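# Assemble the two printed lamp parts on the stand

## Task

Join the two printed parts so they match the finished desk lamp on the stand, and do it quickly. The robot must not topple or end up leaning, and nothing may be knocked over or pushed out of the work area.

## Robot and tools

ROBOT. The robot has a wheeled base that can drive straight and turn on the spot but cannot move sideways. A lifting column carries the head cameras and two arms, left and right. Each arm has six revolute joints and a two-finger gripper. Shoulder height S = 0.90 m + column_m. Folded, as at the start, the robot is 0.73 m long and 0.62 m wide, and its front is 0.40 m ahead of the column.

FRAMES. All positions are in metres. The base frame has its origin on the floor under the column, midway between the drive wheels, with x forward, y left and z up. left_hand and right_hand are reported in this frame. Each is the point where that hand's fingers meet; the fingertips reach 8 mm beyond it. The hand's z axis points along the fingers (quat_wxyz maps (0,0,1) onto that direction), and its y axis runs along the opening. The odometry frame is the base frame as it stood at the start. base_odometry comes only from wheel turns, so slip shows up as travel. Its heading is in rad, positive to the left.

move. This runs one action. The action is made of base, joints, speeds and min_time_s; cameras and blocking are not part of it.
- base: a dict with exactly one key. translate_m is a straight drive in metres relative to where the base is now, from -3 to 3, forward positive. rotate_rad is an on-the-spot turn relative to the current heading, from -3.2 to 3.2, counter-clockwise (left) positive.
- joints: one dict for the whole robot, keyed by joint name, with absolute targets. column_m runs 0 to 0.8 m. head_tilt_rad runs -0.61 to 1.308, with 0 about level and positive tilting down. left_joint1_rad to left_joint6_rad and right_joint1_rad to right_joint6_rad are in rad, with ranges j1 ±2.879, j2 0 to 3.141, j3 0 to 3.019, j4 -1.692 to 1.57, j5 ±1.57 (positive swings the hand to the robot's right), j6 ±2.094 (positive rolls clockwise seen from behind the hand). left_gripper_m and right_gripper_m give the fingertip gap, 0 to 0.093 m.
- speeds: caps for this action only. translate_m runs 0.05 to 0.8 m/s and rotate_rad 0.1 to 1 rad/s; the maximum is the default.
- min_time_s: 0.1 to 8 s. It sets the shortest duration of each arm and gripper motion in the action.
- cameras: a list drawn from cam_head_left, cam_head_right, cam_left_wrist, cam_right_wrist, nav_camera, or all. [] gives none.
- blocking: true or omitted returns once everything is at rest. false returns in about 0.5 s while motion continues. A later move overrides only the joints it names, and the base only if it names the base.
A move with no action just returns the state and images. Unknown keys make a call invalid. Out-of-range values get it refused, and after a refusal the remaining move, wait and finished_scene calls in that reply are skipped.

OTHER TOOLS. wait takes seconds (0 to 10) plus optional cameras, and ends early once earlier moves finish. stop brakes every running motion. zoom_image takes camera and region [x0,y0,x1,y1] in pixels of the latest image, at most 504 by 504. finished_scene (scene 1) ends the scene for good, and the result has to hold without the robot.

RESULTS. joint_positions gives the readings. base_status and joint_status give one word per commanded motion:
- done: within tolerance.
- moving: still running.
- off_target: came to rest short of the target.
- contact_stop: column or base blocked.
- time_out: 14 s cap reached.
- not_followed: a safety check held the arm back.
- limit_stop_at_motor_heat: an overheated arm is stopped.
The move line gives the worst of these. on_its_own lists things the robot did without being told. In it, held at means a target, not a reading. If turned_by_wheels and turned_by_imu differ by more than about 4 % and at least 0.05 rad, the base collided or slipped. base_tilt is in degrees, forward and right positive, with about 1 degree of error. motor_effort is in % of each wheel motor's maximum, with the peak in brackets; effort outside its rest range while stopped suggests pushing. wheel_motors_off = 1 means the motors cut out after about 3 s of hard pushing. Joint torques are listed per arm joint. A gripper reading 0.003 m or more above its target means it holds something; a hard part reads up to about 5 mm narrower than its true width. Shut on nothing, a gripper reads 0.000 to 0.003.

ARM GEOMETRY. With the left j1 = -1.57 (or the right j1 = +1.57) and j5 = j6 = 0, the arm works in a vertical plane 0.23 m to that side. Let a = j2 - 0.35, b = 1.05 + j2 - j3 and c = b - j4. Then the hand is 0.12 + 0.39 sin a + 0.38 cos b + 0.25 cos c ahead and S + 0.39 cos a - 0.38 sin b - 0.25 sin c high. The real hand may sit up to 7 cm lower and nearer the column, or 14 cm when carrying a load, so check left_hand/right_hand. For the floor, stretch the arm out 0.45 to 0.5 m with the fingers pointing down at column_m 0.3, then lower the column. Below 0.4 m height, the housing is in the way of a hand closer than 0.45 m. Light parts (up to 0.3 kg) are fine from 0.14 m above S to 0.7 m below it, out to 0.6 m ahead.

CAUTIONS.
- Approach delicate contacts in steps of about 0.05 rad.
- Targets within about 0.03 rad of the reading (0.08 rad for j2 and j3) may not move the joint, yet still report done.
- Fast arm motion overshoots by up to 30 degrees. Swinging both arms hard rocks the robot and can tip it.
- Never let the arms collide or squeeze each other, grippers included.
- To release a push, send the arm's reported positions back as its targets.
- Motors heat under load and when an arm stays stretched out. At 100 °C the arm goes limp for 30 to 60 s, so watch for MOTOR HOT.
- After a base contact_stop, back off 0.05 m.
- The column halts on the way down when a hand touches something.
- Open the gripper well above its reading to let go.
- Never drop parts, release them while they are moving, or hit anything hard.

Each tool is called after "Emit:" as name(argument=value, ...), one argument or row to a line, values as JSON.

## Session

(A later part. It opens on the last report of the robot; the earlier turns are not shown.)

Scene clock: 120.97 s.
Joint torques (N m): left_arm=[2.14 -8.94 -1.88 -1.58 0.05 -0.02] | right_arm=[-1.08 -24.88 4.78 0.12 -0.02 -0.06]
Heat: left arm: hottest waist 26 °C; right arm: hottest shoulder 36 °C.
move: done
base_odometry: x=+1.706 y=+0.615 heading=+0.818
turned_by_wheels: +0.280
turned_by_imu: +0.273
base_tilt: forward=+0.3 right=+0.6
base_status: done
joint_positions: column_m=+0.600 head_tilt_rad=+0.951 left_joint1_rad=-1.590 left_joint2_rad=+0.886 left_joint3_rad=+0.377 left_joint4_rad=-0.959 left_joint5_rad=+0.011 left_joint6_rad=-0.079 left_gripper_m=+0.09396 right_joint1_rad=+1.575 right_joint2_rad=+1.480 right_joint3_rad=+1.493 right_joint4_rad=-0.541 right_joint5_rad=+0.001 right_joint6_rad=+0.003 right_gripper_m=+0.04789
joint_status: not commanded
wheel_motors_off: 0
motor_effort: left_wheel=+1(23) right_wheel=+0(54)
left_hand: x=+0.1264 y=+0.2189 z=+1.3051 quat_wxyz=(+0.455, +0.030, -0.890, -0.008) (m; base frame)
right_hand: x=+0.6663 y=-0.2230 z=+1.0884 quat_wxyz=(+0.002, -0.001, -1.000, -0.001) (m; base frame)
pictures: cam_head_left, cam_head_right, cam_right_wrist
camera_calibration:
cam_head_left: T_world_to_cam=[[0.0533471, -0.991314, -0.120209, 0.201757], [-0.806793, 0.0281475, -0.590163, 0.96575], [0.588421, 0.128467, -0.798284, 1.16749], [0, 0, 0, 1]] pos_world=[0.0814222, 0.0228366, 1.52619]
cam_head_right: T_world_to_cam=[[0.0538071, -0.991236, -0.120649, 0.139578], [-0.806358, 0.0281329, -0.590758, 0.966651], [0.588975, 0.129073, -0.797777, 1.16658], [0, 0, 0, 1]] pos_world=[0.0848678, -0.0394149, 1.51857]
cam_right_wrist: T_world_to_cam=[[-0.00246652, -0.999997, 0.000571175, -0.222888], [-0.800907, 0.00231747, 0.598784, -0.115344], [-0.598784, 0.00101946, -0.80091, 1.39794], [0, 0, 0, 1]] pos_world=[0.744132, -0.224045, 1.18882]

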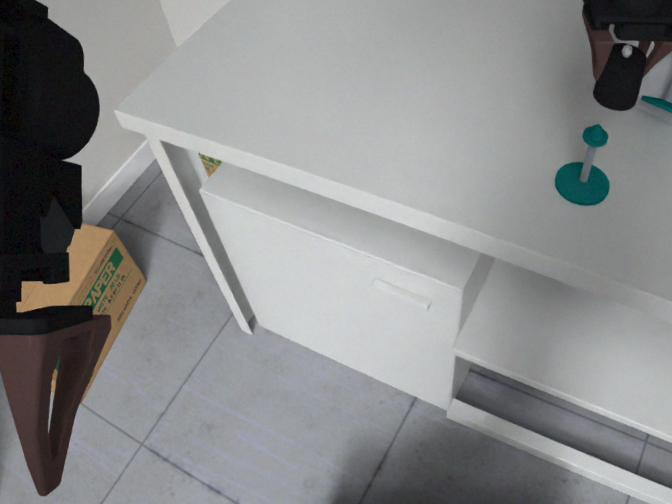

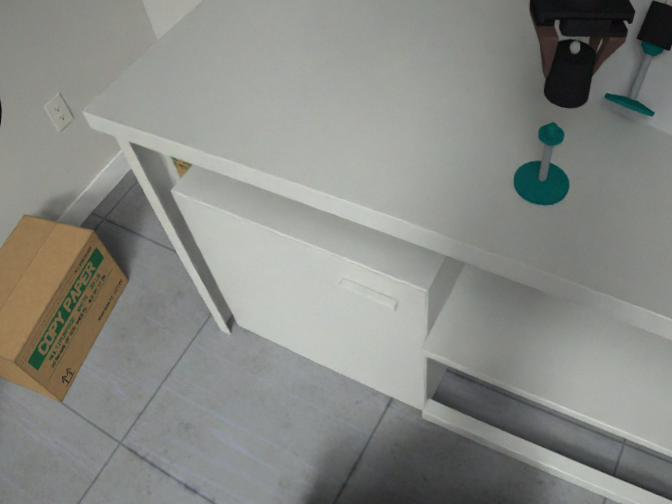

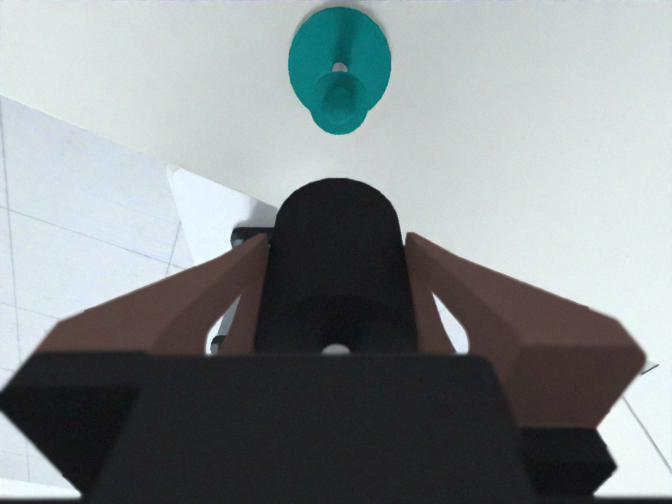

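Emit:
move(
  base={"translate_m":0.033},
)

Emit:
move(
  joints={"column_m":0.545},
  cameras=["cam_head_left","cam_head_right","cam_right_wrist"],
)

Emit:
zoom_image(
  camera="cam_head_right",
  region=[490, 0, 650, 160],
)

Emit:
zoom_image(
  camera="cam_right_wrist",
  region=[200, 0, 480, 280],
)

Emit:
zoom_image(
  camera="cam_head_left",
  region=[512, 0, 672, 160],
)

Scene clock: 131.83 s.
Joint torques (N m): left_arm=[2.2 -9 -2.1 -1.57 0.05 -0.02] | right_arm=[-0.03 -24.41 4.78 0.13 0.01 -0.03]
Heat: left arm: hottest waist 26 °C; right arm: hottest shoulder 37 °C.
move: done
base_odometry: x=+1.728 y=+0.639 heading=+0.819
turned_by_wheels: +0.001
turned_by_imu: +0.000
base_tilt: forward=+0.3 right=+0.5
base_status: done
joint_positions: column_m=+0.600 head_tilt_rad=+0.951 left_joint1_rad=-1.590 left_joint2_rad=+0.886 left_joint3_rad=+0.379 left_joint4_rad=-0.959 left_joint5_rad=+0.011 left_joint6_rad=-0.079 left_gripper_m=+0.09396 right_joint1_rad=+1.574 right_joint2_rad=+1.480 right_joint3_rad=+1.493 right_joint4_rad=-0.540 right_joint5_rad=+0.001 right_joint6_rad=+0.003 right_gripper_m=+0.04789
joint_status: not commanded
wheel_motors_off: 0
motor_effort: left_wheel=+1(41) right_wheel=+1(55)
left_hand: x=+0.1278 y=+0.2189 z=+1.3046 quat_wxyz=(+0.454, +0.030, -0.891, -0.008) (m; base frame)
right_hand: x=+0.6664 y=-0.2232 z=+1.0884 quat_wxyz=(+0.002, -0.001, -1.000, -0.001) (m; base frame)
pictures: none

Scene clock: 133.13 s.
Joint torques (N m): left_arm=[2.2 -9.05 -2.07 -1.57 0.04 -0.02] | right_arm=[-0.26 -24.35 4.85 0.36 0.06 -0.04]
Heat: left arm: hottest waist 26 °C; right arm: hottest shoulder 37 °C.
move: done
base_odometry: x=+1.728 y=+0.639 heading=+0.819
turned_by_wheels: +0.000
turned_by_imu: +0.000
base_tilt: forward=+0.3 right=+0.6
base_status: not commanded
joint_positions: column_m=+0.545 head_tilt_rad=+0.951 left_joint1_rad=-1.590 left_joint2_rad=+0.886 left_joint3_rad=+0.379 left_joint4_rad=-0.959 left_joint5_rad=+0.011 left_joint6_rad=-0.079 left_gripper_m=+0.09396 right_joint1_rad=+1.574 right_joint2_rad=+1.480 right_joint3_rad=+1.493 right_joint4_rad=-0.540 right_joint5_rad=+0.001 right_joint6_rad=+0.003 right_gripper_m=+0.04789
joint_status: all done
wheel_motors_off: 0
motor_effort: left_wheel=+3(5) right_wheel=+2(2)
left_hand: x=+0.1278 y=+0.2189 z=+1.2498 quat_wxyz=(+0.454, +0.030, -0.891, -0.008) (m; base frame)
right_hand: x=+0.6664 y=-0.2232 z=+1.0335 quat_wxyz=(+0.002, -0.001, -1.000, -0.001) (m; base frame)
pictures: cam_head_left, cam_head_right, cam_right_wrist
camera_calibration:
cam_head_left: T_world_to_cam=[[0.0533471, -0.991314, -0.120209, 0.195169], [-0.806793, 0.0281475, -0.590163, 0.933409], [0.588421, 0.128467, -0.798284, 1.12374], [0, 0, 0, 1]] pos_world=[0.0814222, 0.0228366, 1.47139]
cam_head_right: T_world_to_cam=[[0.0538071, -0.991236, -0.120649, 0.132954], [-0.806358, 0.0281329, -0.590758, 0.934219], [0.588975, 0.129073, -0.797777, 1.12279], [0, 0, 0, 1]] pos_world=[0.0848678, -0.0394149, 1.46367]
cam_right_wrist: T_world_to_cam=[[-0.00267141, -0.999996, 0.000967728, -0.223454], [-0.801156, 0.00271936, 0.598449, -0.0817949], [-0.598449, 0.000823399, -0.80116, 1.3541], [0, 0, 0, 1]] pos_world=[0.744231, -0.224345, 1.13402]

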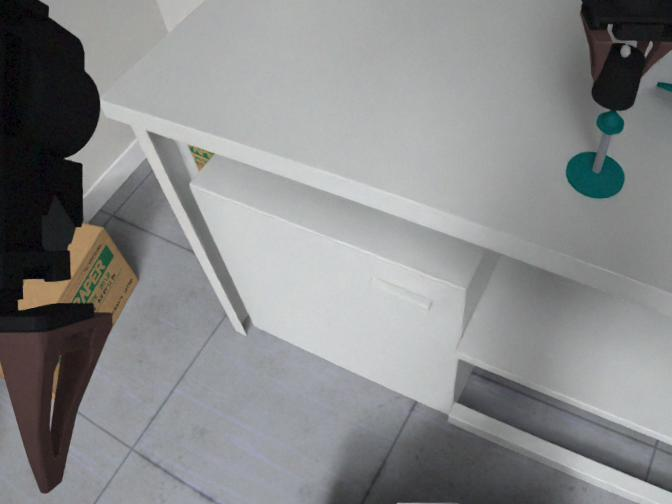

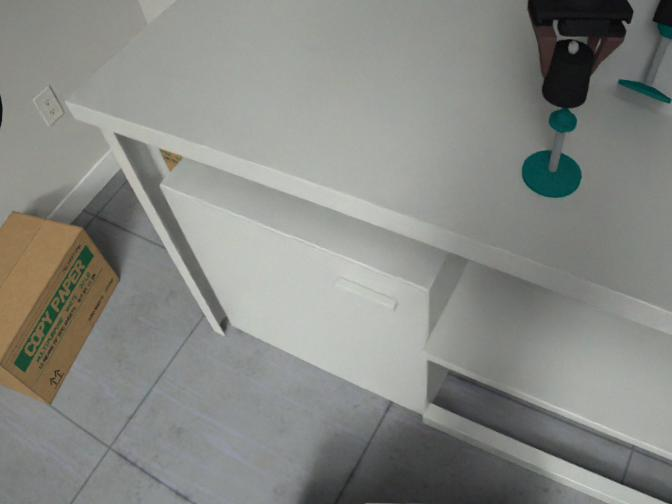

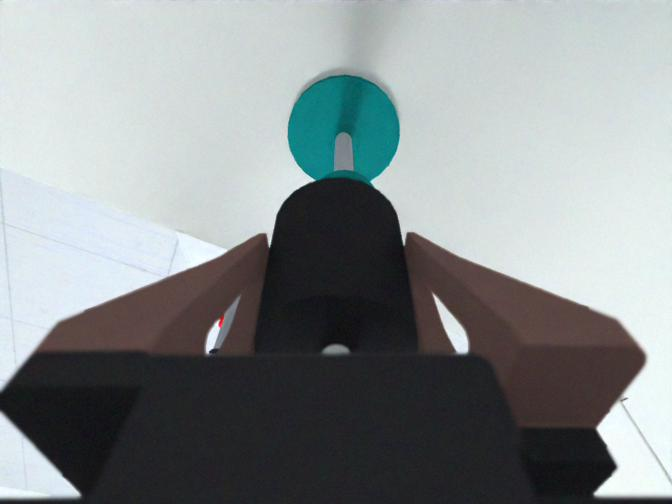

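Scaled by 3.150 from the camera's 672x504 image, which has a finer 960x720 frame.

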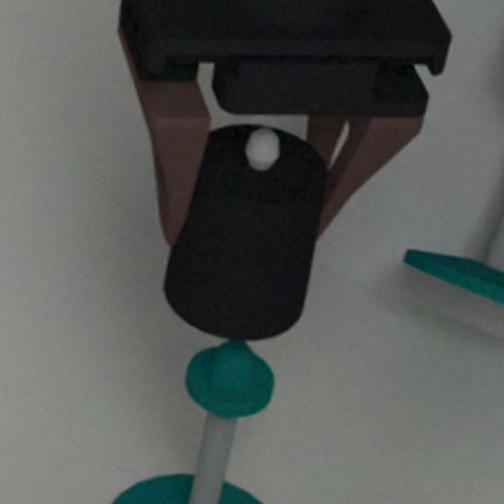

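Scaled by 1.800 from the camera's 672x504 image, which has a finer 960x720 frame.

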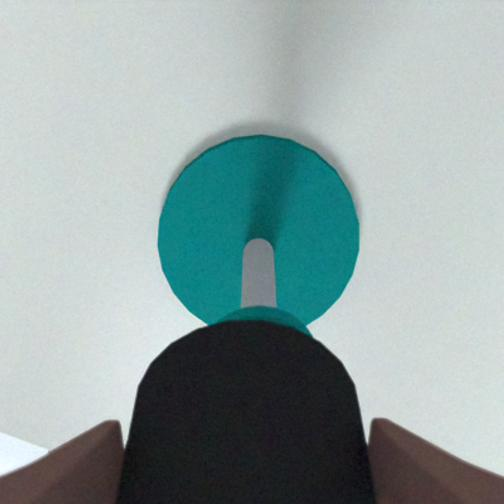

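Scaled by 3.150 from the camera's 672x504 image, which has a finer 960x720 frame.

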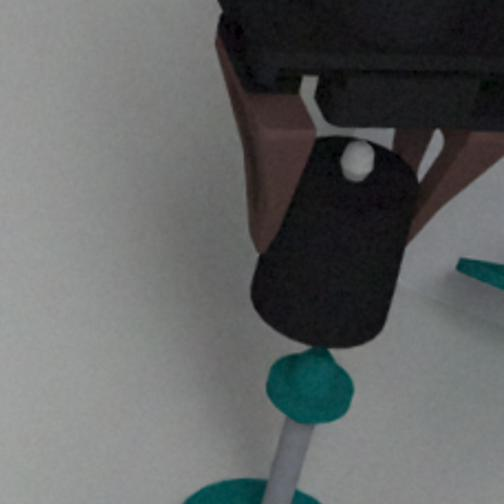

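Emit:
move(
  base={"translate_m":-0.0055},
)

Emit:
move(
  base={"rotate_rad":-0.009},
  cameras=["cam_right_wrist"],
)

Emit:
zoom_image(
  camera="cam_right_wrist",
  region=[200, 0, 480, 280],
)

Scene clock: 149.10 s.
Joint torques (N m): left_arm=[2.2 -8.94 -1.65 -1.55 0.05 -0.02] | right_arm=[-0.03 -24.06 4.86 0.16 -0.03 -0.04]
Heat: left arm: hottest waist 26 °C; right arm: hottest shoulder 37 °C.
move: done
base_odometry: x=+1.725 y=+0.635 heading=+0.818
turned_by_wheels: -0.001
turned_by_imu: -0.002
base_tilt: forward=+0.3 right=+0.6
base_status: done
joint_positions: column_m=+0.545 head_tilt_rad=+0.952 left_joint1_rad=-1.590 left_joint2_rad=+0.884 left_joint3_rad=+0.375 left_joint4_rad=-0.959 left_joint5_rad=+0.011 left_joint6_rad=-0.079 left_gripper_m=+0.09396 right_joint1_rad=+1.574 right_joint2_rad=+1.480 right_joint3_rad=+1.491 right_joint4_rad=-0.540 right_joint5_rad=+0.001 right_joint6_rad=+0.003 right_gripper_m=+0.04789
joint_status: not commanded
wheel_motors_off: 0
motor_effort: left_wheel=+2(51) right_wheel=+0(32)
left_hand: x=+0.1256 y=+0.2189 z=+1.2507 quat_wxyz=(+0.455, +0.030, -0.890, -0.008) (m; base frame)
right_hand: x=+0.6658 y=-0.2232 z=+1.0333 quat_wxyz=(+0.003, -0.001, -1.000, -0.001) (m; base frame)
pictures: none

Scene clock: 149.77 s.
Joint torques (N m): left_arm=[2.14 -8.76 -1.62 -1.58 0.04 -0.02] | right_arm=[-0.09 -24.53 4.89 0.27 0.01 -0.01]
Heat: left arm: hottest waist 26 °C; right arm: hottest shoulder 37 °C.
move: done
base_odometry: x=+1.724 y=+0.635 heading=+0.810
turned_by_wheels: -0.008
turned_by_imu: -0.008
base_tilt: forward=+0.3 right=+0.6
base_status: done
joint_positions: column_m=+0.545 head_tilt_rad=+0.952 left_joint1_rad=-1.590 left_joint2_rad=+0.884 left_joint3_rad=+0.375 left_joint4_rad=-0.959 left_joint5_rad=+0.011 left_joint6_rad=-0.079 left_gripper_m=+0.09396 right_joint1_rad=+1.569 right_joint2_rad=+1.480 right_joint3_rad=+1.491 right_joint4_rad=-0.540 right_joint5_rad=+0.000 right_joint6_rad=+0.003 right_gripper_m=+0.04789
joint_status: not commanded
wheel_motors_off: 0
motor_effort: left_wheel=-1(41) right_wheel=+0(17)
left_hand: x=+0.1256 y=+0.2189 z=+1.2507 quat_wxyz=(+0.455, +0.030, -0.890, -0.008) (m; base frame)
right_hand: x=+0.6658 y=-0.2267 z=+1.0333 quat_wxyz=(+0.003, -0.002, -1.000, +0.001) (m; base frame)
pictures: cam_right_wrist
camera_calibration:
cam_right_wrist: T_world_to_cam=[[-0.00531818, -0.999973, 0.00514062, -0.229409], [-0.800449, 0.0073382, 0.599355, -0.0825907], [-0.599377, -0.00092733, -0.800467, 1.35301], [0, 0, 0, 1]] pos_world=[0.743631, -0.227542, 1.13372]

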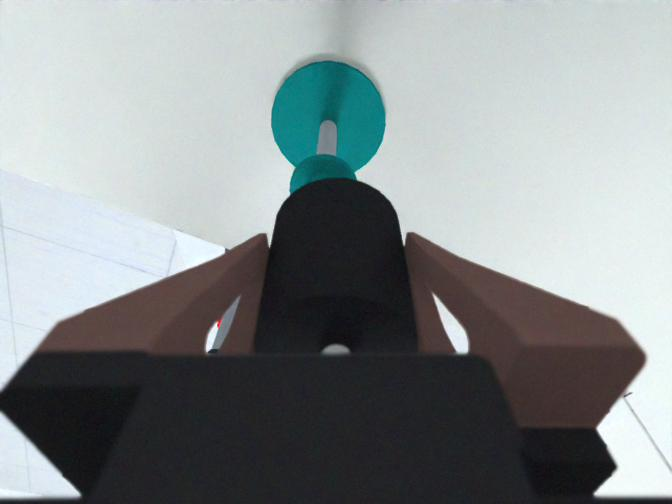

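Scaled by 1.800 from the camera's 672x504 image, which has a finer 960x720 frame.

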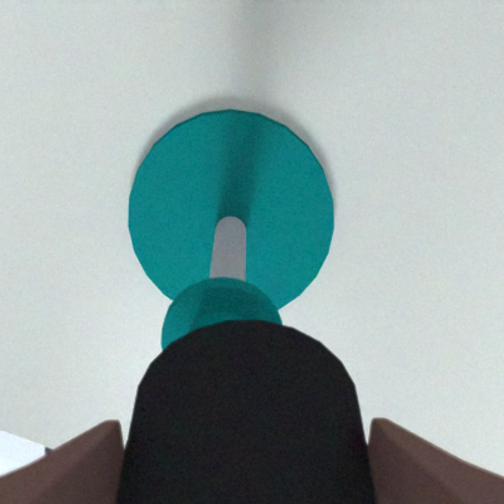

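Emit:
move(
  base={"rotate_rad":0.0088},
  speeds={"rotate_rad":0.1},
)

Emit:
move(
  base={"translate_m":0.0045},
  speeds={"translate_m":0.05},
  cameras=["cam_right_wrist","cam_head_right"],
)

Emit:
zoom_image(
  camera="cam_right_wrist",
  region=[200, 0, 480, 280],
)

Scene clock: 158.37 s.
Joint torques (N m): left_arm=[2.2 -8.82 -1.69 -1.57 0.05 -0.02] | right_arm=[-0.03 -24.18 4.88 0.21 -0.01 -0.02]
Heat: left arm: hottest waist 26 °C; right arm: hottest shoulder 38 °C.
move: done
base_odometry: x=+1.725 y=+0.635 heading=+0.817
turned_by_wheels: +0.007
turned_by_imu: +0.007
base_tilt: forward=+0.3 right=+0.5
base_status: done
joint_positions: column_m=+0.545 head_tilt_rad=+0.952 left_joint1_rad=-1.590 left_joint2_rad=+0.884 left_joint3_rad=+0.375 left_joint4_rad=-0.959 left_joint5_rad=+0.011 left_joint6_rad=-0.079 left_gripper_m=+0.09396 right_joint1_rad=+1.570 right_joint2_rad=+1.480 right_joint3_rad=+1.491 right_joint4_rad=-0.540 right_joint5_rad=+0.000 right_joint6_rad=+0.003 right_gripper_m=+0.04789
joint_status: not commanded
wheel_motors_off: 0
motor_effort: left_wheel=-2(36) right_wheel=+0(22)
left_hand: x=+0.1256 y=+0.2190 z=+1.2506 quat_wxyz=(+0.455, +0.030, -0.890, -0.008) (m; base frame)
right_hand: x=+0.6658 y=-0.2259 z=+1.0333 quat_wxyz=(+0.003, -0.002, -1.000, +0.000) (m; base frame)
pictures: none

Scene clock: 159.17 s.
Joint torques (N m): left_arm=[2.2 -8.88 -1.95 -1.54 0.05 -0.02] | right_arm=[0.21 -24.53 4.66 0.12 0.01 -0.04]
Heat: left arm: hottest waist 26 °C; right arm: hottest shoulder 38 °C.
move: done
base_odometry: x=+1.728 y=+0.638 heading=+0.818
turned_by_wheels: +0.001
turned_by_imu: +0.001
base_tilt: forward=+0.2 right=+0.6
base_status: done
joint_positions: column_m=+0.545 head_tilt_rad=+0.952 left_joint1_rad=-1.590 left_joint2_rad=+0.884 left_joint3_rad=+0.378 left_joint4_rad=-0.959 left_joint5_rad=+0.011 left_joint6_rad=-0.079 left_gripper_m=+0.09396 right_joint1_rad=+1.570 right_joint2_rad=+1.481 right_joint3_rad=+1.492 right_joint4_rad=-0.539 right_joint5_rad=+0.000 right_joint6_rad=+0.003 right_gripper_m=+0.04789
joint_status: not commanded
wheel_motors_off: 0
motor_effort: left_wheel=+1(41) right_wheel=+0(40)
left_hand: x=+0.1274 y=+0.2190 z=+1.2501 quat_wxyz=(+0.453, +0.030, -0.891, -0.008) (m; base frame)
right_hand: x=+0.6663 y=-0.2258 z=+1.0333 quat_wxyz=(+0.002, -0.002, -1.000, +0.000) (m; base frame)
pictures: cam_head_right, cam_right_wrist
camera_calibration:
cam_head_right: T_world_to_cam=[[0.0537613, -0.991236, -0.120665, 0.132982], [-0.806525, 0.0281431, -0.59053, 0.9339], [0.588751, 0.129067, -0.797944, 1.12305], [0, 0, 0, 1]] pos_world=[0.0848678, -0.0394149, 1.46367]
cam_right_wrist: T_world_to_cam=[[-0.00482825, -0.999981, 0.00377898, -0.227431], [-0.801353, 0.00612969, 0.59816, -0.0805039], [-0.598172, -0.000140237, -0.801368, 1.35369], [0, 0, 0, 1]] pos_world=[0.744129, -0.226744, 1.13382]

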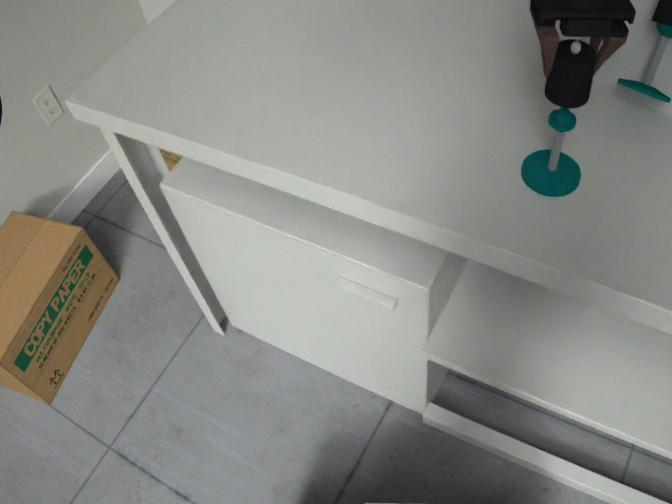

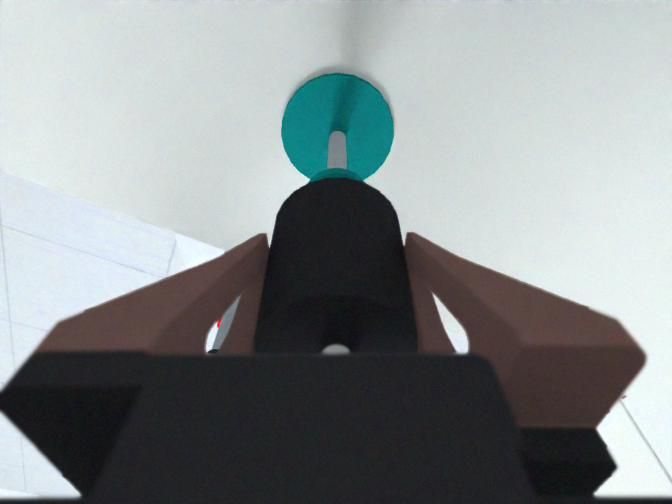

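Scaled by 1.800 from the camera's 672x504 image, which has a finer 960x720 frame.

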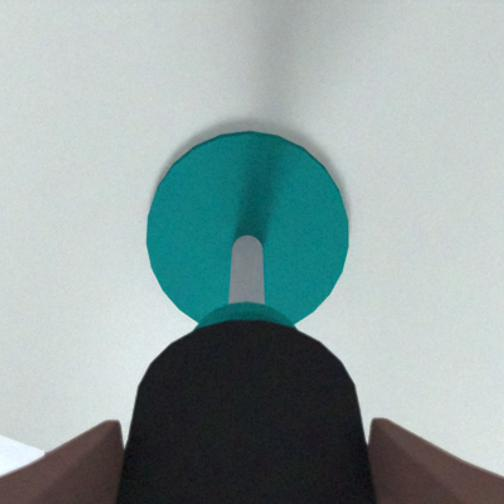

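Emit:
move(
  joints={"column_m":0.528},
  cameras=["cam_right_wrist","cam_head_right","cam_head_left"],
)

Emit:
zoom_image(
  camera="cam_head_right",
  region=[490, 20, 650, 180],
)

Emit:
zoom_image(
  camera="cam_head_left",
  region=[512, 20, 672, 180],
)

Scene clock: 163.23 s.
Joint torques (N m): left_arm=[2.14 -8.88 -1.94 -1.58 0.05 -0.02] | right_arm=[0.03 -24.18 4.68 0.18 0.02 -0.04]
Heat: left arm: hottest waist 26 °C; right arm: hottest shoulder 38 °C.
move: done
base_odometry: x=+1.728 y=+0.638 heading=+0.818
turned_by_wheels: +0.000
turned_by_imu: -0.001
base_tilt: forward=+0.3 right=+0.6
base_status: not commanded
joint_positions: column_m=+0.528 head_tilt_rad=+0.952 left_joint1_rad=-1.590 left_joint2_rad=+0.884 left_joint3_rad=+0.378 left_joint4_rad=-0.959 left_joint5_rad=+0.011 left_joint6_rad=-0.079 left_gripper_m=+0.09396 right_joint1_rad=+1.570 right_joint2_rad=+1.481 right_joint3_rad=+1.492 right_joint4_rad=-0.539 right_joint5_rad=+0.000 right_joint6_rad=+0.003 right_gripper_m=+0.04789
joint_status: all done
wheel_motors_off: 0
motor_effort: left_wheel=+1(3) right_wheel=+1(1)
left_hand: x=+0.1274 y=+0.2190 z=+1.2331 quat_wxyz=(+0.453, +0.030, -0.891, -0.008) (m; base frame)
right_hand: x=+0.6663 y=-0.2258 z=+1.0162 quat_wxyz=(+0.002, -0.002, -1.000, +0.000) (m; base frame)
pictures: cam_head_left, cam_head_right, cam_right_wrist
camera_calibration:
cam_head_left: T_world_to_cam=[[0.0533014, -0.991315, -0.120225, 0.193141], [-0.80696, 0.0281577, -0.589935, 0.922999], [0.588197, 0.128461, -0.79845, 1.11035], [0, 0, 0, 1]] pos_world=[0.0814223, 0.0228366, 1.45429]
cam_head_right: T_world_to_cam=[[0.0537613, -0.991236, -0.120665, 0.130931], [-0.806525, 0.0281431, -0.59053, 0.923861], [0.588751, 0.129067, -0.797944, 1.10948], [0, 0, 0, 1]] pos_world=[0.0848678, -0.0394149, 1.44667]
cam_right_wrist: T_world_to_cam=[[-0.00482825, -0.999981, 0.00377898, -0.227367], [-0.801353, 0.00612969, 0.59816, -0.0703352], [-0.598172, -0.000140237, -0.801368, 1.34007], [0, 0, 0, 1]] pos_world=[0.744129, -0.226744, 1.11682]

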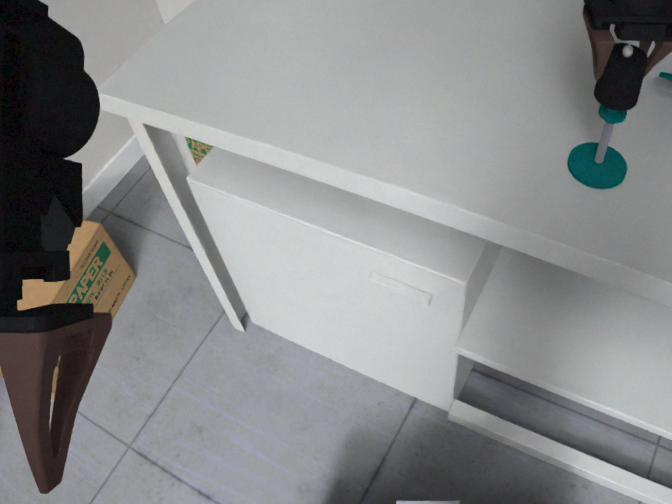

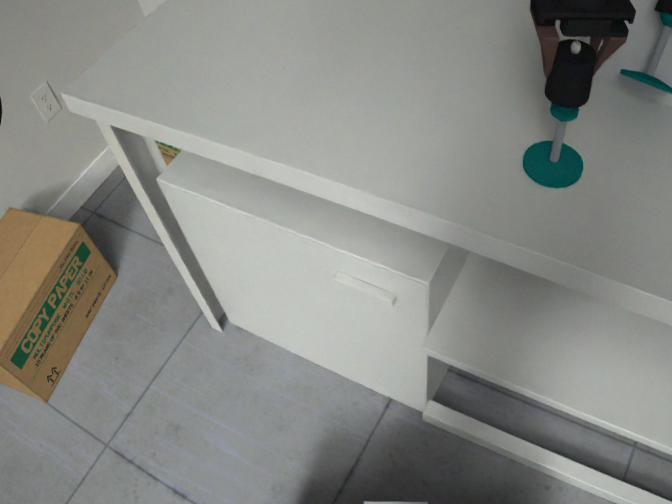

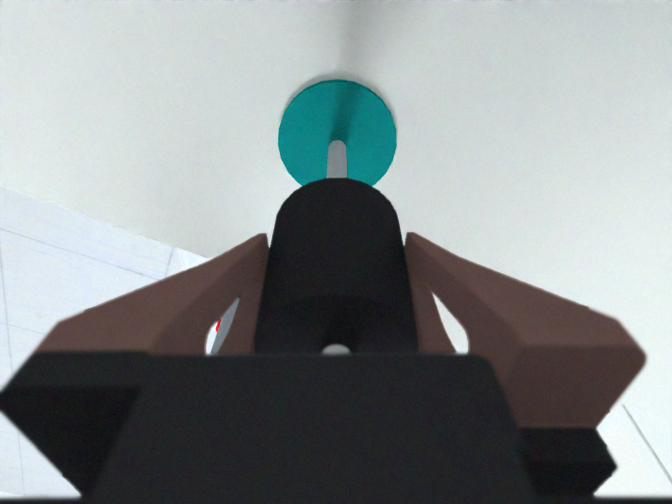

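Scaled by 3.150 from the camera's 672x504 image, which has a finer 960x720 frame.

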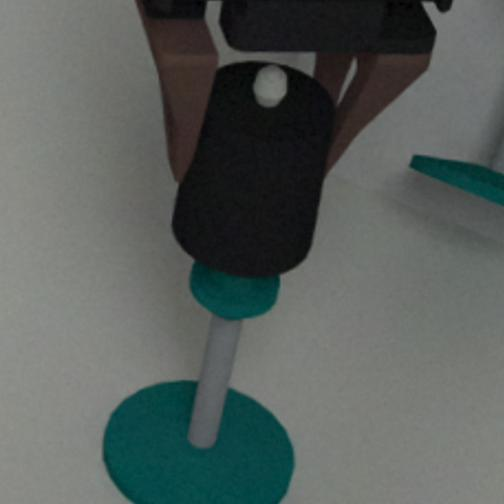

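Scaled by 3.150 from the camera's 672x504 image, which has a finer 960x720 frame.

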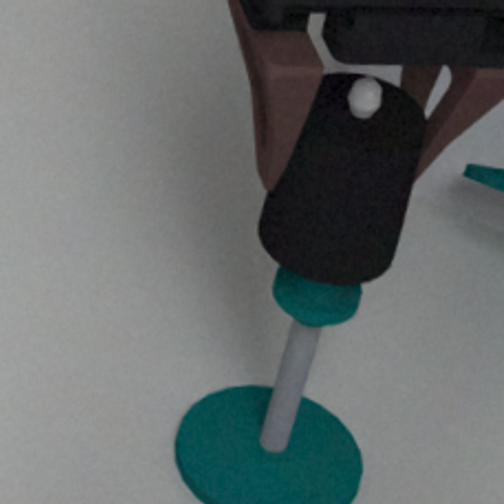

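Emit:
move(
  joints={"column_m":0.52},
  cameras=["cam_right_wrist"],
)

Emit:
move(
  joints={"column_m":0.513},
  cameras=["cam_right_wrist","cam_head_right"],
)

Emit:
zoom_image(
  camera="cam_head_right",
  region=[490, 20, 650, 180],
)

Scene clock: 167.73 s.
Joint torques (N m): left_arm=[2.14 -8.88 -1.94 -1.55 0.05 -0.02] | right_arm=[-0.03 -23.77 4.82 0.21 0.01 -0.07]
Heat: left arm: hottest waist 26 °C; right arm: hottest shoulder 39 °C.
move: done
base_odometry: x=+1.728 y=+0.638 heading=+0.818
turned_by_wheels: +0.000
turned_by_imu: -0.001
base_tilt: forward=+0.3 right=+0.6
base_status: not commanded
joint_positions: column_m=+0.520 head_tilt_rad=+0.952 left_joint1_rad=-1.590 left_joint2_rad=+0.884 left_joint3_rad=+0.378 left_joint4_rad=-0.959 left_joint5_rad=+0.011 left_joint6_rad=-0.079 left_gripper_m=+0.09396 right_joint1_rad=+1.570 right_joint2_rad=+1.481 right_joint3_rad=+1.492 right_joint4_rad=-0.539 right_joint5_rad=+0.000 right_joint6_rad=+0.003 right_gripper_m=+0.04789
joint_status: all done
wheel_motors_off: 0
motor_effort: left_wheel=+2(3) right_wheel=+1(1)
left_hand: x=+0.1274 y=+0.2190 z=+1.2250 quat_wxyz=(+0.453, +0.030, -0.891, -0.008) (m; base frame)
right_hand: x=+0.6663 y=-0.2258 z=+1.0082 quat_wxyz=(+0.002, -0.002, -1.000, +0.000) (m; base frame)
pictures: cam_right_wrist
camera_calibration:
cam_right_wrist: T_world_to_cam=[[-0.00482825, -0.999981, 0.00377898, -0.227337], [-0.801353, 0.00612969, 0.59816, -0.0655499], [-0.598172, -0.000140237, -0.801368, 1.33366], [0, 0, 0, 1]] pos_world=[0.744129, -0.226744, 1.10882]

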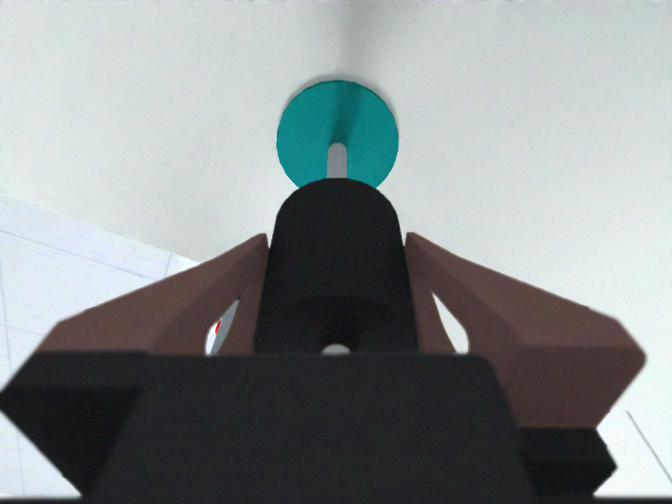

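Scene clock: 168.37 s.
Joint torques (N m): left_arm=[2.14 -8.88 -1.95 -1.55 0.05 -0.02] | right_arm=[-0.26 -24.41 4.79 0.17 0.03 -0.04]
Heat: left arm: hottest waist 26 °C; right arm: hottest shoulder 39 °C.
move: done
base_odometry: x=+1.728 y=+0.638 heading=+0.818
turned_by_wheels: +0.000
turned_by_imu: +0.000
base_tilt: forward=+0.3 right=+0.6
base_status: not commanded
joint_positions: column_m=+0.513 head_tilt_rad=+0.952 left_joint1_rad=-1.590 left_joint2_rad=+0.884 left_joint3_rad=+0.378 left_joint4_rad=-0.959 left_joint5_rad=+0.011 left_joint6_rad=-0.079 left_gripper_m=+0.09396 right_joint1_rad=+1.570 right_joint2_rad=+1.481 right_joint3_rad=+1.492 right_joint4_rad=-0.539 right_joint5_rad=+0.000 right_joint6_rad=+0.003 right_gripper_m=+0.04789
joint_status: all done
wheel_motors_off: 0
motor_effort: left_wheel=+1(4) right_wheel=+1(1)
left_hand: x=+0.1274 y=+0.2190 z=+1.2180 quat_wxyz=(+0.453, +0.030, -0.891, -0.008) (m; base frame)
right_hand: x=+0.6663 y=-0.2258 z=+1.0012 quat_wxyz=(+0.002, -0.002, -1.000, +0.000) (m; base frame)
pictures: cam_head_right, cam_right_wrist
camera_calibration:
cam_head_right: T_world_to_cam=[[0.0537613, -0.991236, -0.120665, 0.129121], [-0.806525, 0.0281431, -0.59053, 0.915003], [0.588751, 0.129067, -0.797944, 1.09751], [0, 0, 0, 1]] pos_world=[0.0848678, -0.0394149, 1.43167]
cam_right_wrist: T_world_to_cam=[[-0.00482825, -0.999981, 0.00377898, -0.22731], [-0.801353, 0.00612969, 0.59816, -0.061303], [-0.598172, -0.000140237, -0.801368, 1.32797], [0, 0, 0, 1]] pos_world=[0.744129, -0.226744, 1.10172]

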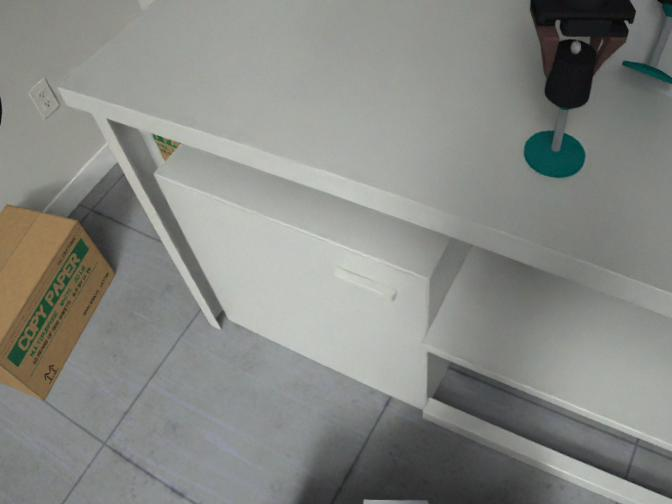

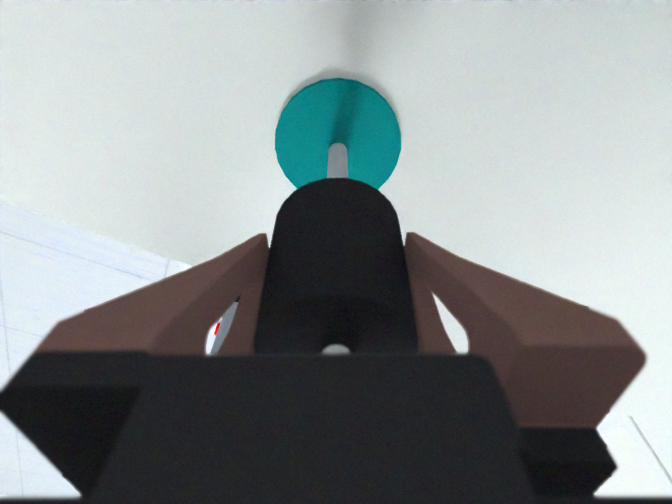

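Scaled by 3.150 from the camera's 672x504 image, which has a finer 960x720 frame.

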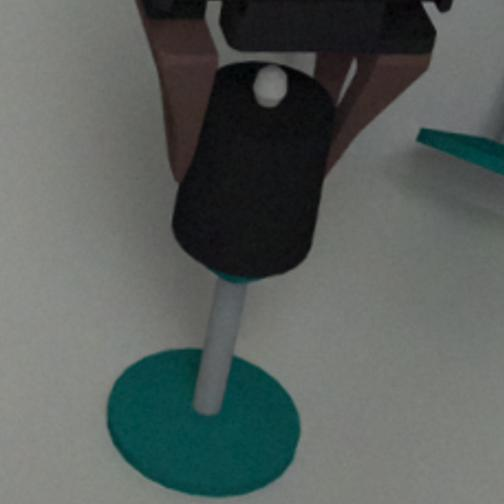

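Emit:
move(
  joints={"column_m":0.506},
  cameras=["cam_right_wrist"],
)

Emit:
move(
  joints={"column_m":0.499},
  cameras=["cam_right_wrist","cam_head_right"],
)

Emit:
zoom_image(
  camera="cam_head_right",
  region=[490, 20, 650, 180],
)

Scene clock: 172.93 s.
Joint torques (N m): left_arm=[2.14 -8.82 -1.96 -1.58 0.05 -0.02] | right_arm=[-0.44 -24.12 4.85 0.36 0.05 -0.03]
Heat: left arm: hottest waist 26 °C; right arm: hottest shoulder 39 °C.
move: done
base_odometry: x=+1.728 y=+0.638 heading=+0.818
turned_by_wheels: +0.000
turned_by_imu: -0.001
base_tilt: forward=+0.3 right=+0.5
base_status: not commanded
joint_positions: column_m=+0.506 head_tilt_rad=+0.952 left_joint1_rad=-1.590 left_joint2_rad=+0.884 left_joint3_rad=+0.378 left_joint4_rad=-0.959 left_joint5_rad=+0.011 left_joint6_rad=-0.079 left_gripper_m=+0.09396 right_joint1_rad=+1.570 right_joint2_rad=+1.473 right_joint3_rad=+1.492 right_joint4_rad=-0.539 right_joint5_rad=+0.000 right_joint6_rad=+0.003 right_gripper_m=+0.04789
joint_status: all done
wheel_motors_off: 0
motor_effort: left_wheel=+0(3) right_wheel=+1(1)
left_hand: x=+0.1274 y=+0.2190 z=+1.2110 quat_wxyz=(+0.453, +0.030, -0.891, -0.008) (m; base frame)
right_hand: x=+0.6692 y=-0.2258 z=+0.9982 quat_wxyz=(-0.001, -0.002, -1.000, +0.000) (m; base frame)
pictures: cam_right_wrist
camera_calibration:
cam_right_wrist: T_world_to_cam=[[-0.00485451, -0.999981, 0.00374571, -0.227234], [-0.805451, 0.00613001, 0.592631, -0.0489205], [-0.592643, -0.000140049, -0.805465, 1.32766], [0, 0, 0, 1]] pos_world=[0.74632, -0.226744, 1.09923]

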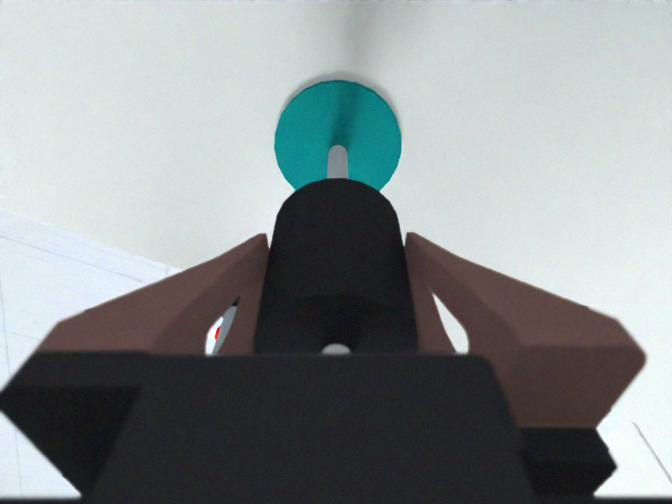

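Scene clock: 173.57 s.
Joint torques (N m): left_arm=[2.14 -8.82 -1.96 -1.57 0.05 -0.02] | right_arm=[-0.38 -22.59 4.96 0.27 -0.01 -0.04]
Heat: left arm: hottest waist 26 °C; right arm: hottest shoulder 39 °C.
move: done
base_odometry: x=+1.728 y=+0.638 heading=+0.818
turned_by_wheels: +0.000
turned_by_imu: +0.000
base_tilt: forward=+0.3 right=+0.6
base_status: not commanded
joint_positions: column_m=+0.499 head_tilt_rad=+0.952 left_joint1_rad=-1.590 left_joint2_rad=+0.884 left_joint3_rad=+0.378 left_joint4_rad=-0.959 left_joint5_rad=+0.011 left_joint6_rad=-0.079 left_gripper_m=+0.09396 right_joint1_rad=+1.570 right_joint2_rad=+1.460 right_joint3_rad=+1.492 right_joint4_rad=-0.539 right_joint5_rad=+0.000 right_joint6_rad=+0.003 right_gripper_m=+0.04789
joint_status: all done
wheel_motors_off: 0
motor_effort: left_wheel=+0(5) right_wheel=+1(1)
left_hand: x=+0.1274 y=+0.2190 z=+1.2040 quat_wxyz=(+0.453, +0.030, -0.891, -0.008) (m; base frame)
right_hand: x=+0.6745 y=-0.2258 z=+0.9983 quat_wxyz=(-0.008, -0.002, -1.000, +0.000) (m; base frame)
pictures: cam_head_right, cam_right_wrist
camera_calibration:
cam_head_right: T_world_to_cam=[[0.0537613, -0.991236, -0.120665, 0.127431], [-0.806525, 0.0281431, -0.59053, 0.906735], [0.588751, 0.129067, -0.797944, 1.08634], [0, 0, 0, 1]] pos_world=[0.0848678, -0.0394149, 1.41767]
cam_right_wrist: T_world_to_cam=[[-0.00484555, -0.999981, 0.0037643, -0.227246], [-0.813079, 0.0061312, 0.582121, -0.029166], [-0.582133, -0.000239976, -0.813093, 1.33134], [0, 0, 0, 1]] pos_world=[0.750203, -0.226744, 1.10034]

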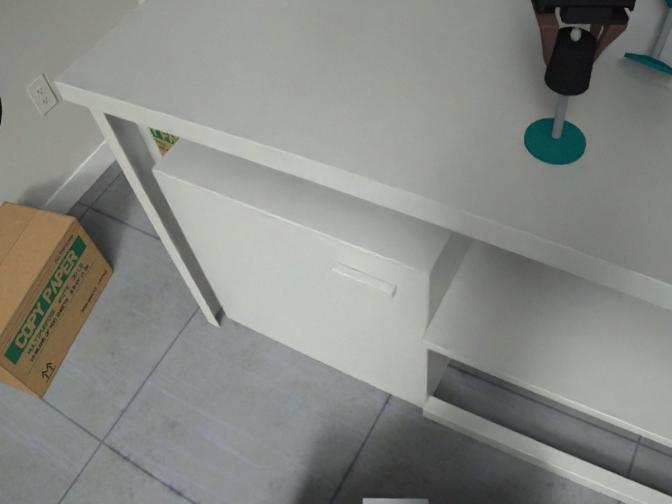

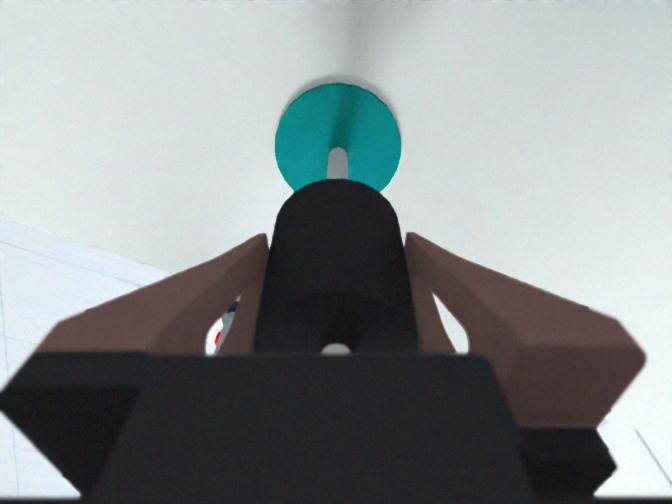

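Scaled by 3.150 from the camera's 672x504 image, which has a finer 960x720 frame.

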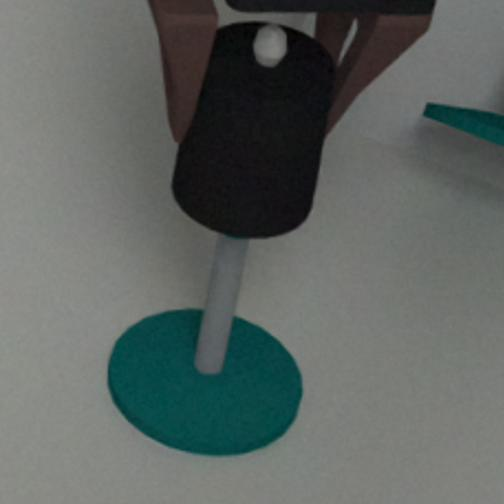

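Emit:
move(
  joints={"column_m":0.494},
)

Emit:
move(
  joints={"right_gripper_m":0.052},
  min_time_s=1,
)

Emit:
move(
  joints={"right_gripper_m":0.093},
  min_time_s=1.5,
  cameras=["cam_right_wrist","cam_head_right"],
)

Emit:
zoom_image(
  camera="cam_head_right",
  region=[490, 0, 650, 160],
)

Scene clock: 192.20 s.
Joint torques (N m): left_arm=[2.2 -8.88 -1.95 -1.54 0.05 -0.02] | right_arm=[-0.26 -22.18 5.04 0.46 0.05 -0.08]
Heat: left arm: hottest waist 26 °C; right arm: hottest shoulder 36 °C.
move: done
base_odometry: x=+1.728 y=+0.638 heading=+0.818
turned_by_wheels: +0.000
turned_by_imu: -0.001
base_tilt: forward=+0.3 right=+0.6
base_status: not commanded
joint_positions: column_m=+0.494 head_tilt_rad=+0.952 left_joint1_rad=-1.590 left_joint2_rad=+0.884 left_joint3_rad=+0.378 left_joint4_rad=-0.959 left_joint5_rad=+0.011 left_joint6_rad=-0.079 left_gripper_m=+0.09396 right_joint1_rad=+1.570 right_joint2_rad=+1.452 right_joint3_rad=+1.492 right_joint4_rad=-0.542 right_joint5_rad=+0.000 right_joint6_rad=+0.003 right_gripper_m=+0.04789
joint_status: all done
wheel_motors_off: 0
motor_effort: left_wheel=+0(4) right_wheel=+1(2)
left_hand: x=+0.1274 y=+0.2190 z=+1.1991 quat_wxyz=(+0.453, +0.030, -0.891, -0.008) (m; base frame)
right_hand: x=+0.6775 y=-0.2258 z=+0.9981 quat_wxyz=(-0.011, -0.002, -1.000, +0.000) (m; base frame)
pictures: none

Scene clock: 193.50 s.
Joint torques (N m): left_arm=[2.14 -8.88 -1.96 -1.57 0.04 -0.02] | right_arm=[0.21 -22.48 5.08 0.31 -0.02 0.02]
Heat: left arm: hottest waist 26 °C; right arm: hottest shoulder 36 °C.
move: done
base_odometry: x=+1.728 y=+0.638 heading=+0.818
turned_by_wheels: +0.000
turned_by_imu: +0.000
base_tilt: forward=+0.3 right=+0.6
base_status: not commanded
joint_positions: column_m=+0.494 head_tilt_rad=+0.952 left_joint1_rad=-1.590 left_joint2_rad=+0.884 left_joint3_rad=+0.378 left_joint4_rad=-0.959 left_joint5_rad=+0.011 left_joint6_rad=-0.079 left_gripper_m=+0.09396 right_joint1_rad=+1.570 right_joint2_rad=+1.456 right_joint3_rad=+1.492 right_joint4_rad=-0.542 right_joint5_rad=+0.000 right_joint6_rad=+0.003 right_gripper_m=+0.05192
joint_status: all done
wheel_motors_off: 0
motor_effort: left_wheel=+0(5) right_wheel=+1(2)
left_hand: x=+0.1274 y=+0.2190 z=+1.1991 quat_wxyz=(+0.453, +0.030, -0.891, -0.008) (m; base frame)
right_hand: x=+0.6759 y=-0.2258 z=+0.9960 quat_wxyz=(-0.009, -0.002, -1.000, +0.000) (m; base frame)
pictures: none

Scene clock: 195.30 s.
Joint torques (N m): left_arm=[2.14 -8.94 -1.94 -1.58 0.05 -0.02] | right_arm=[-0.5 -22.3 5.03 0.44 0.02 0.01]
Heat: left arm: hottest waist 26 °C; right arm: hottest shoulder 36 °C.
move: done
base_odometry: x=+1.728 y=+0.638 heading=+0.818
turned_by_wheels: +0.000
turned_by_imu: +0.000
base_tilt: forward=+0.3 right=+0.5
base_status: not commanded
joint_positions: column_m=+0.494 head_tilt_rad=+0.952 left_joint1_rad=-1.590 left_joint2_rad=+0.884 left_joint3_rad=+0.378 left_joint4_rad=-0.959 left_joint5_rad=+0.011 left_joint6_rad=-0.079 left_gripper_m=+0.09396 right_joint1_rad=+1.570 right_joint2_rad=+1.456 right_joint3_rad=+1.492 right_joint4_rad=-0.542 right_joint5_rad=+0.000 right_joint6_rad=+0.003 right_gripper_m=+0.09289
joint_status: all done
wheel_motors_off: 0
motor_effort: left_wheel=+3(4) right_wheel=+2(2)
left_hand: x=+0.1274 y=+0.2190 z=+1.1991 quat_wxyz=(+0.453, +0.030, -0.891, -0.008) (m; base frame)
right_hand: x=+0.6759 y=-0.2258 z=+0.9960 quat_wxyz=(-0.009, -0.002, -1.000, +0.000) (m; base frame)
pictures: cam_head_right, cam_right_wrist
camera_calibration:
cam_head_right: T_world_to_cam=[[0.0537613, -0.991236, -0.120665, 0.126828], [-0.806525, 0.0281431, -0.59053, 0.903783], [0.588751, 0.129067, -0.797944, 1.08235], [0, 0, 0, 1]] pos_world=[0.0848678, -0.0394149, 1.41267]
cam_right_wrist: T_world_to_cam=[[-0.00485593, -0.999981, 0.00375146, -0.227211], [-0.814659, 0.00613154, 0.579908, -0.0233538], [-0.57992, -0.000240173, -0.814674, 1.3304], [0, 0, 0, 1]] pos_world=[0.751399, -0.226744, 1.09824]

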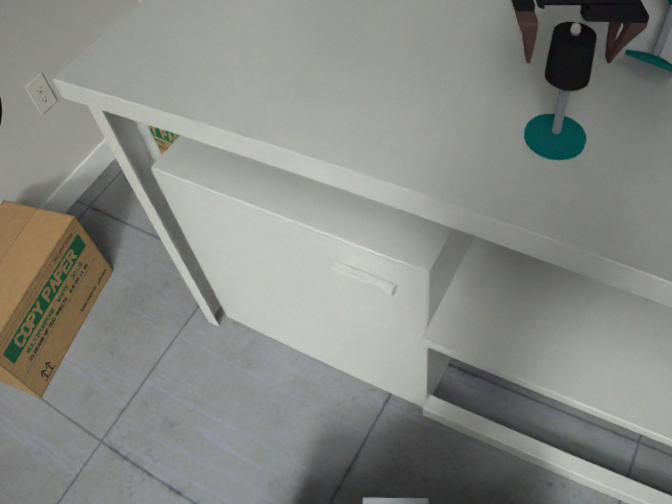

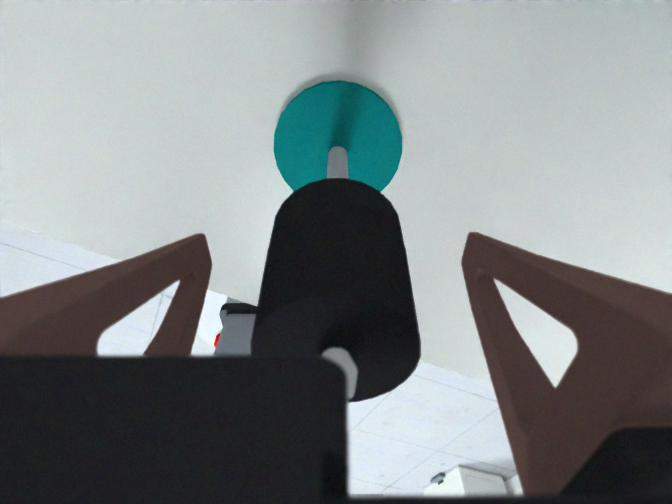

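Scaled by 3.150 from the camera's 672x504 image, which has a finer 960x720 frame.

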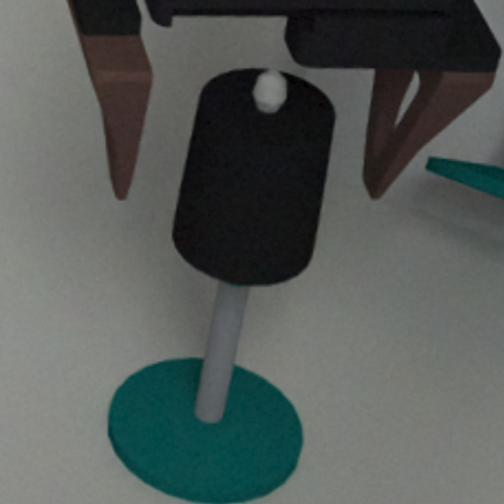

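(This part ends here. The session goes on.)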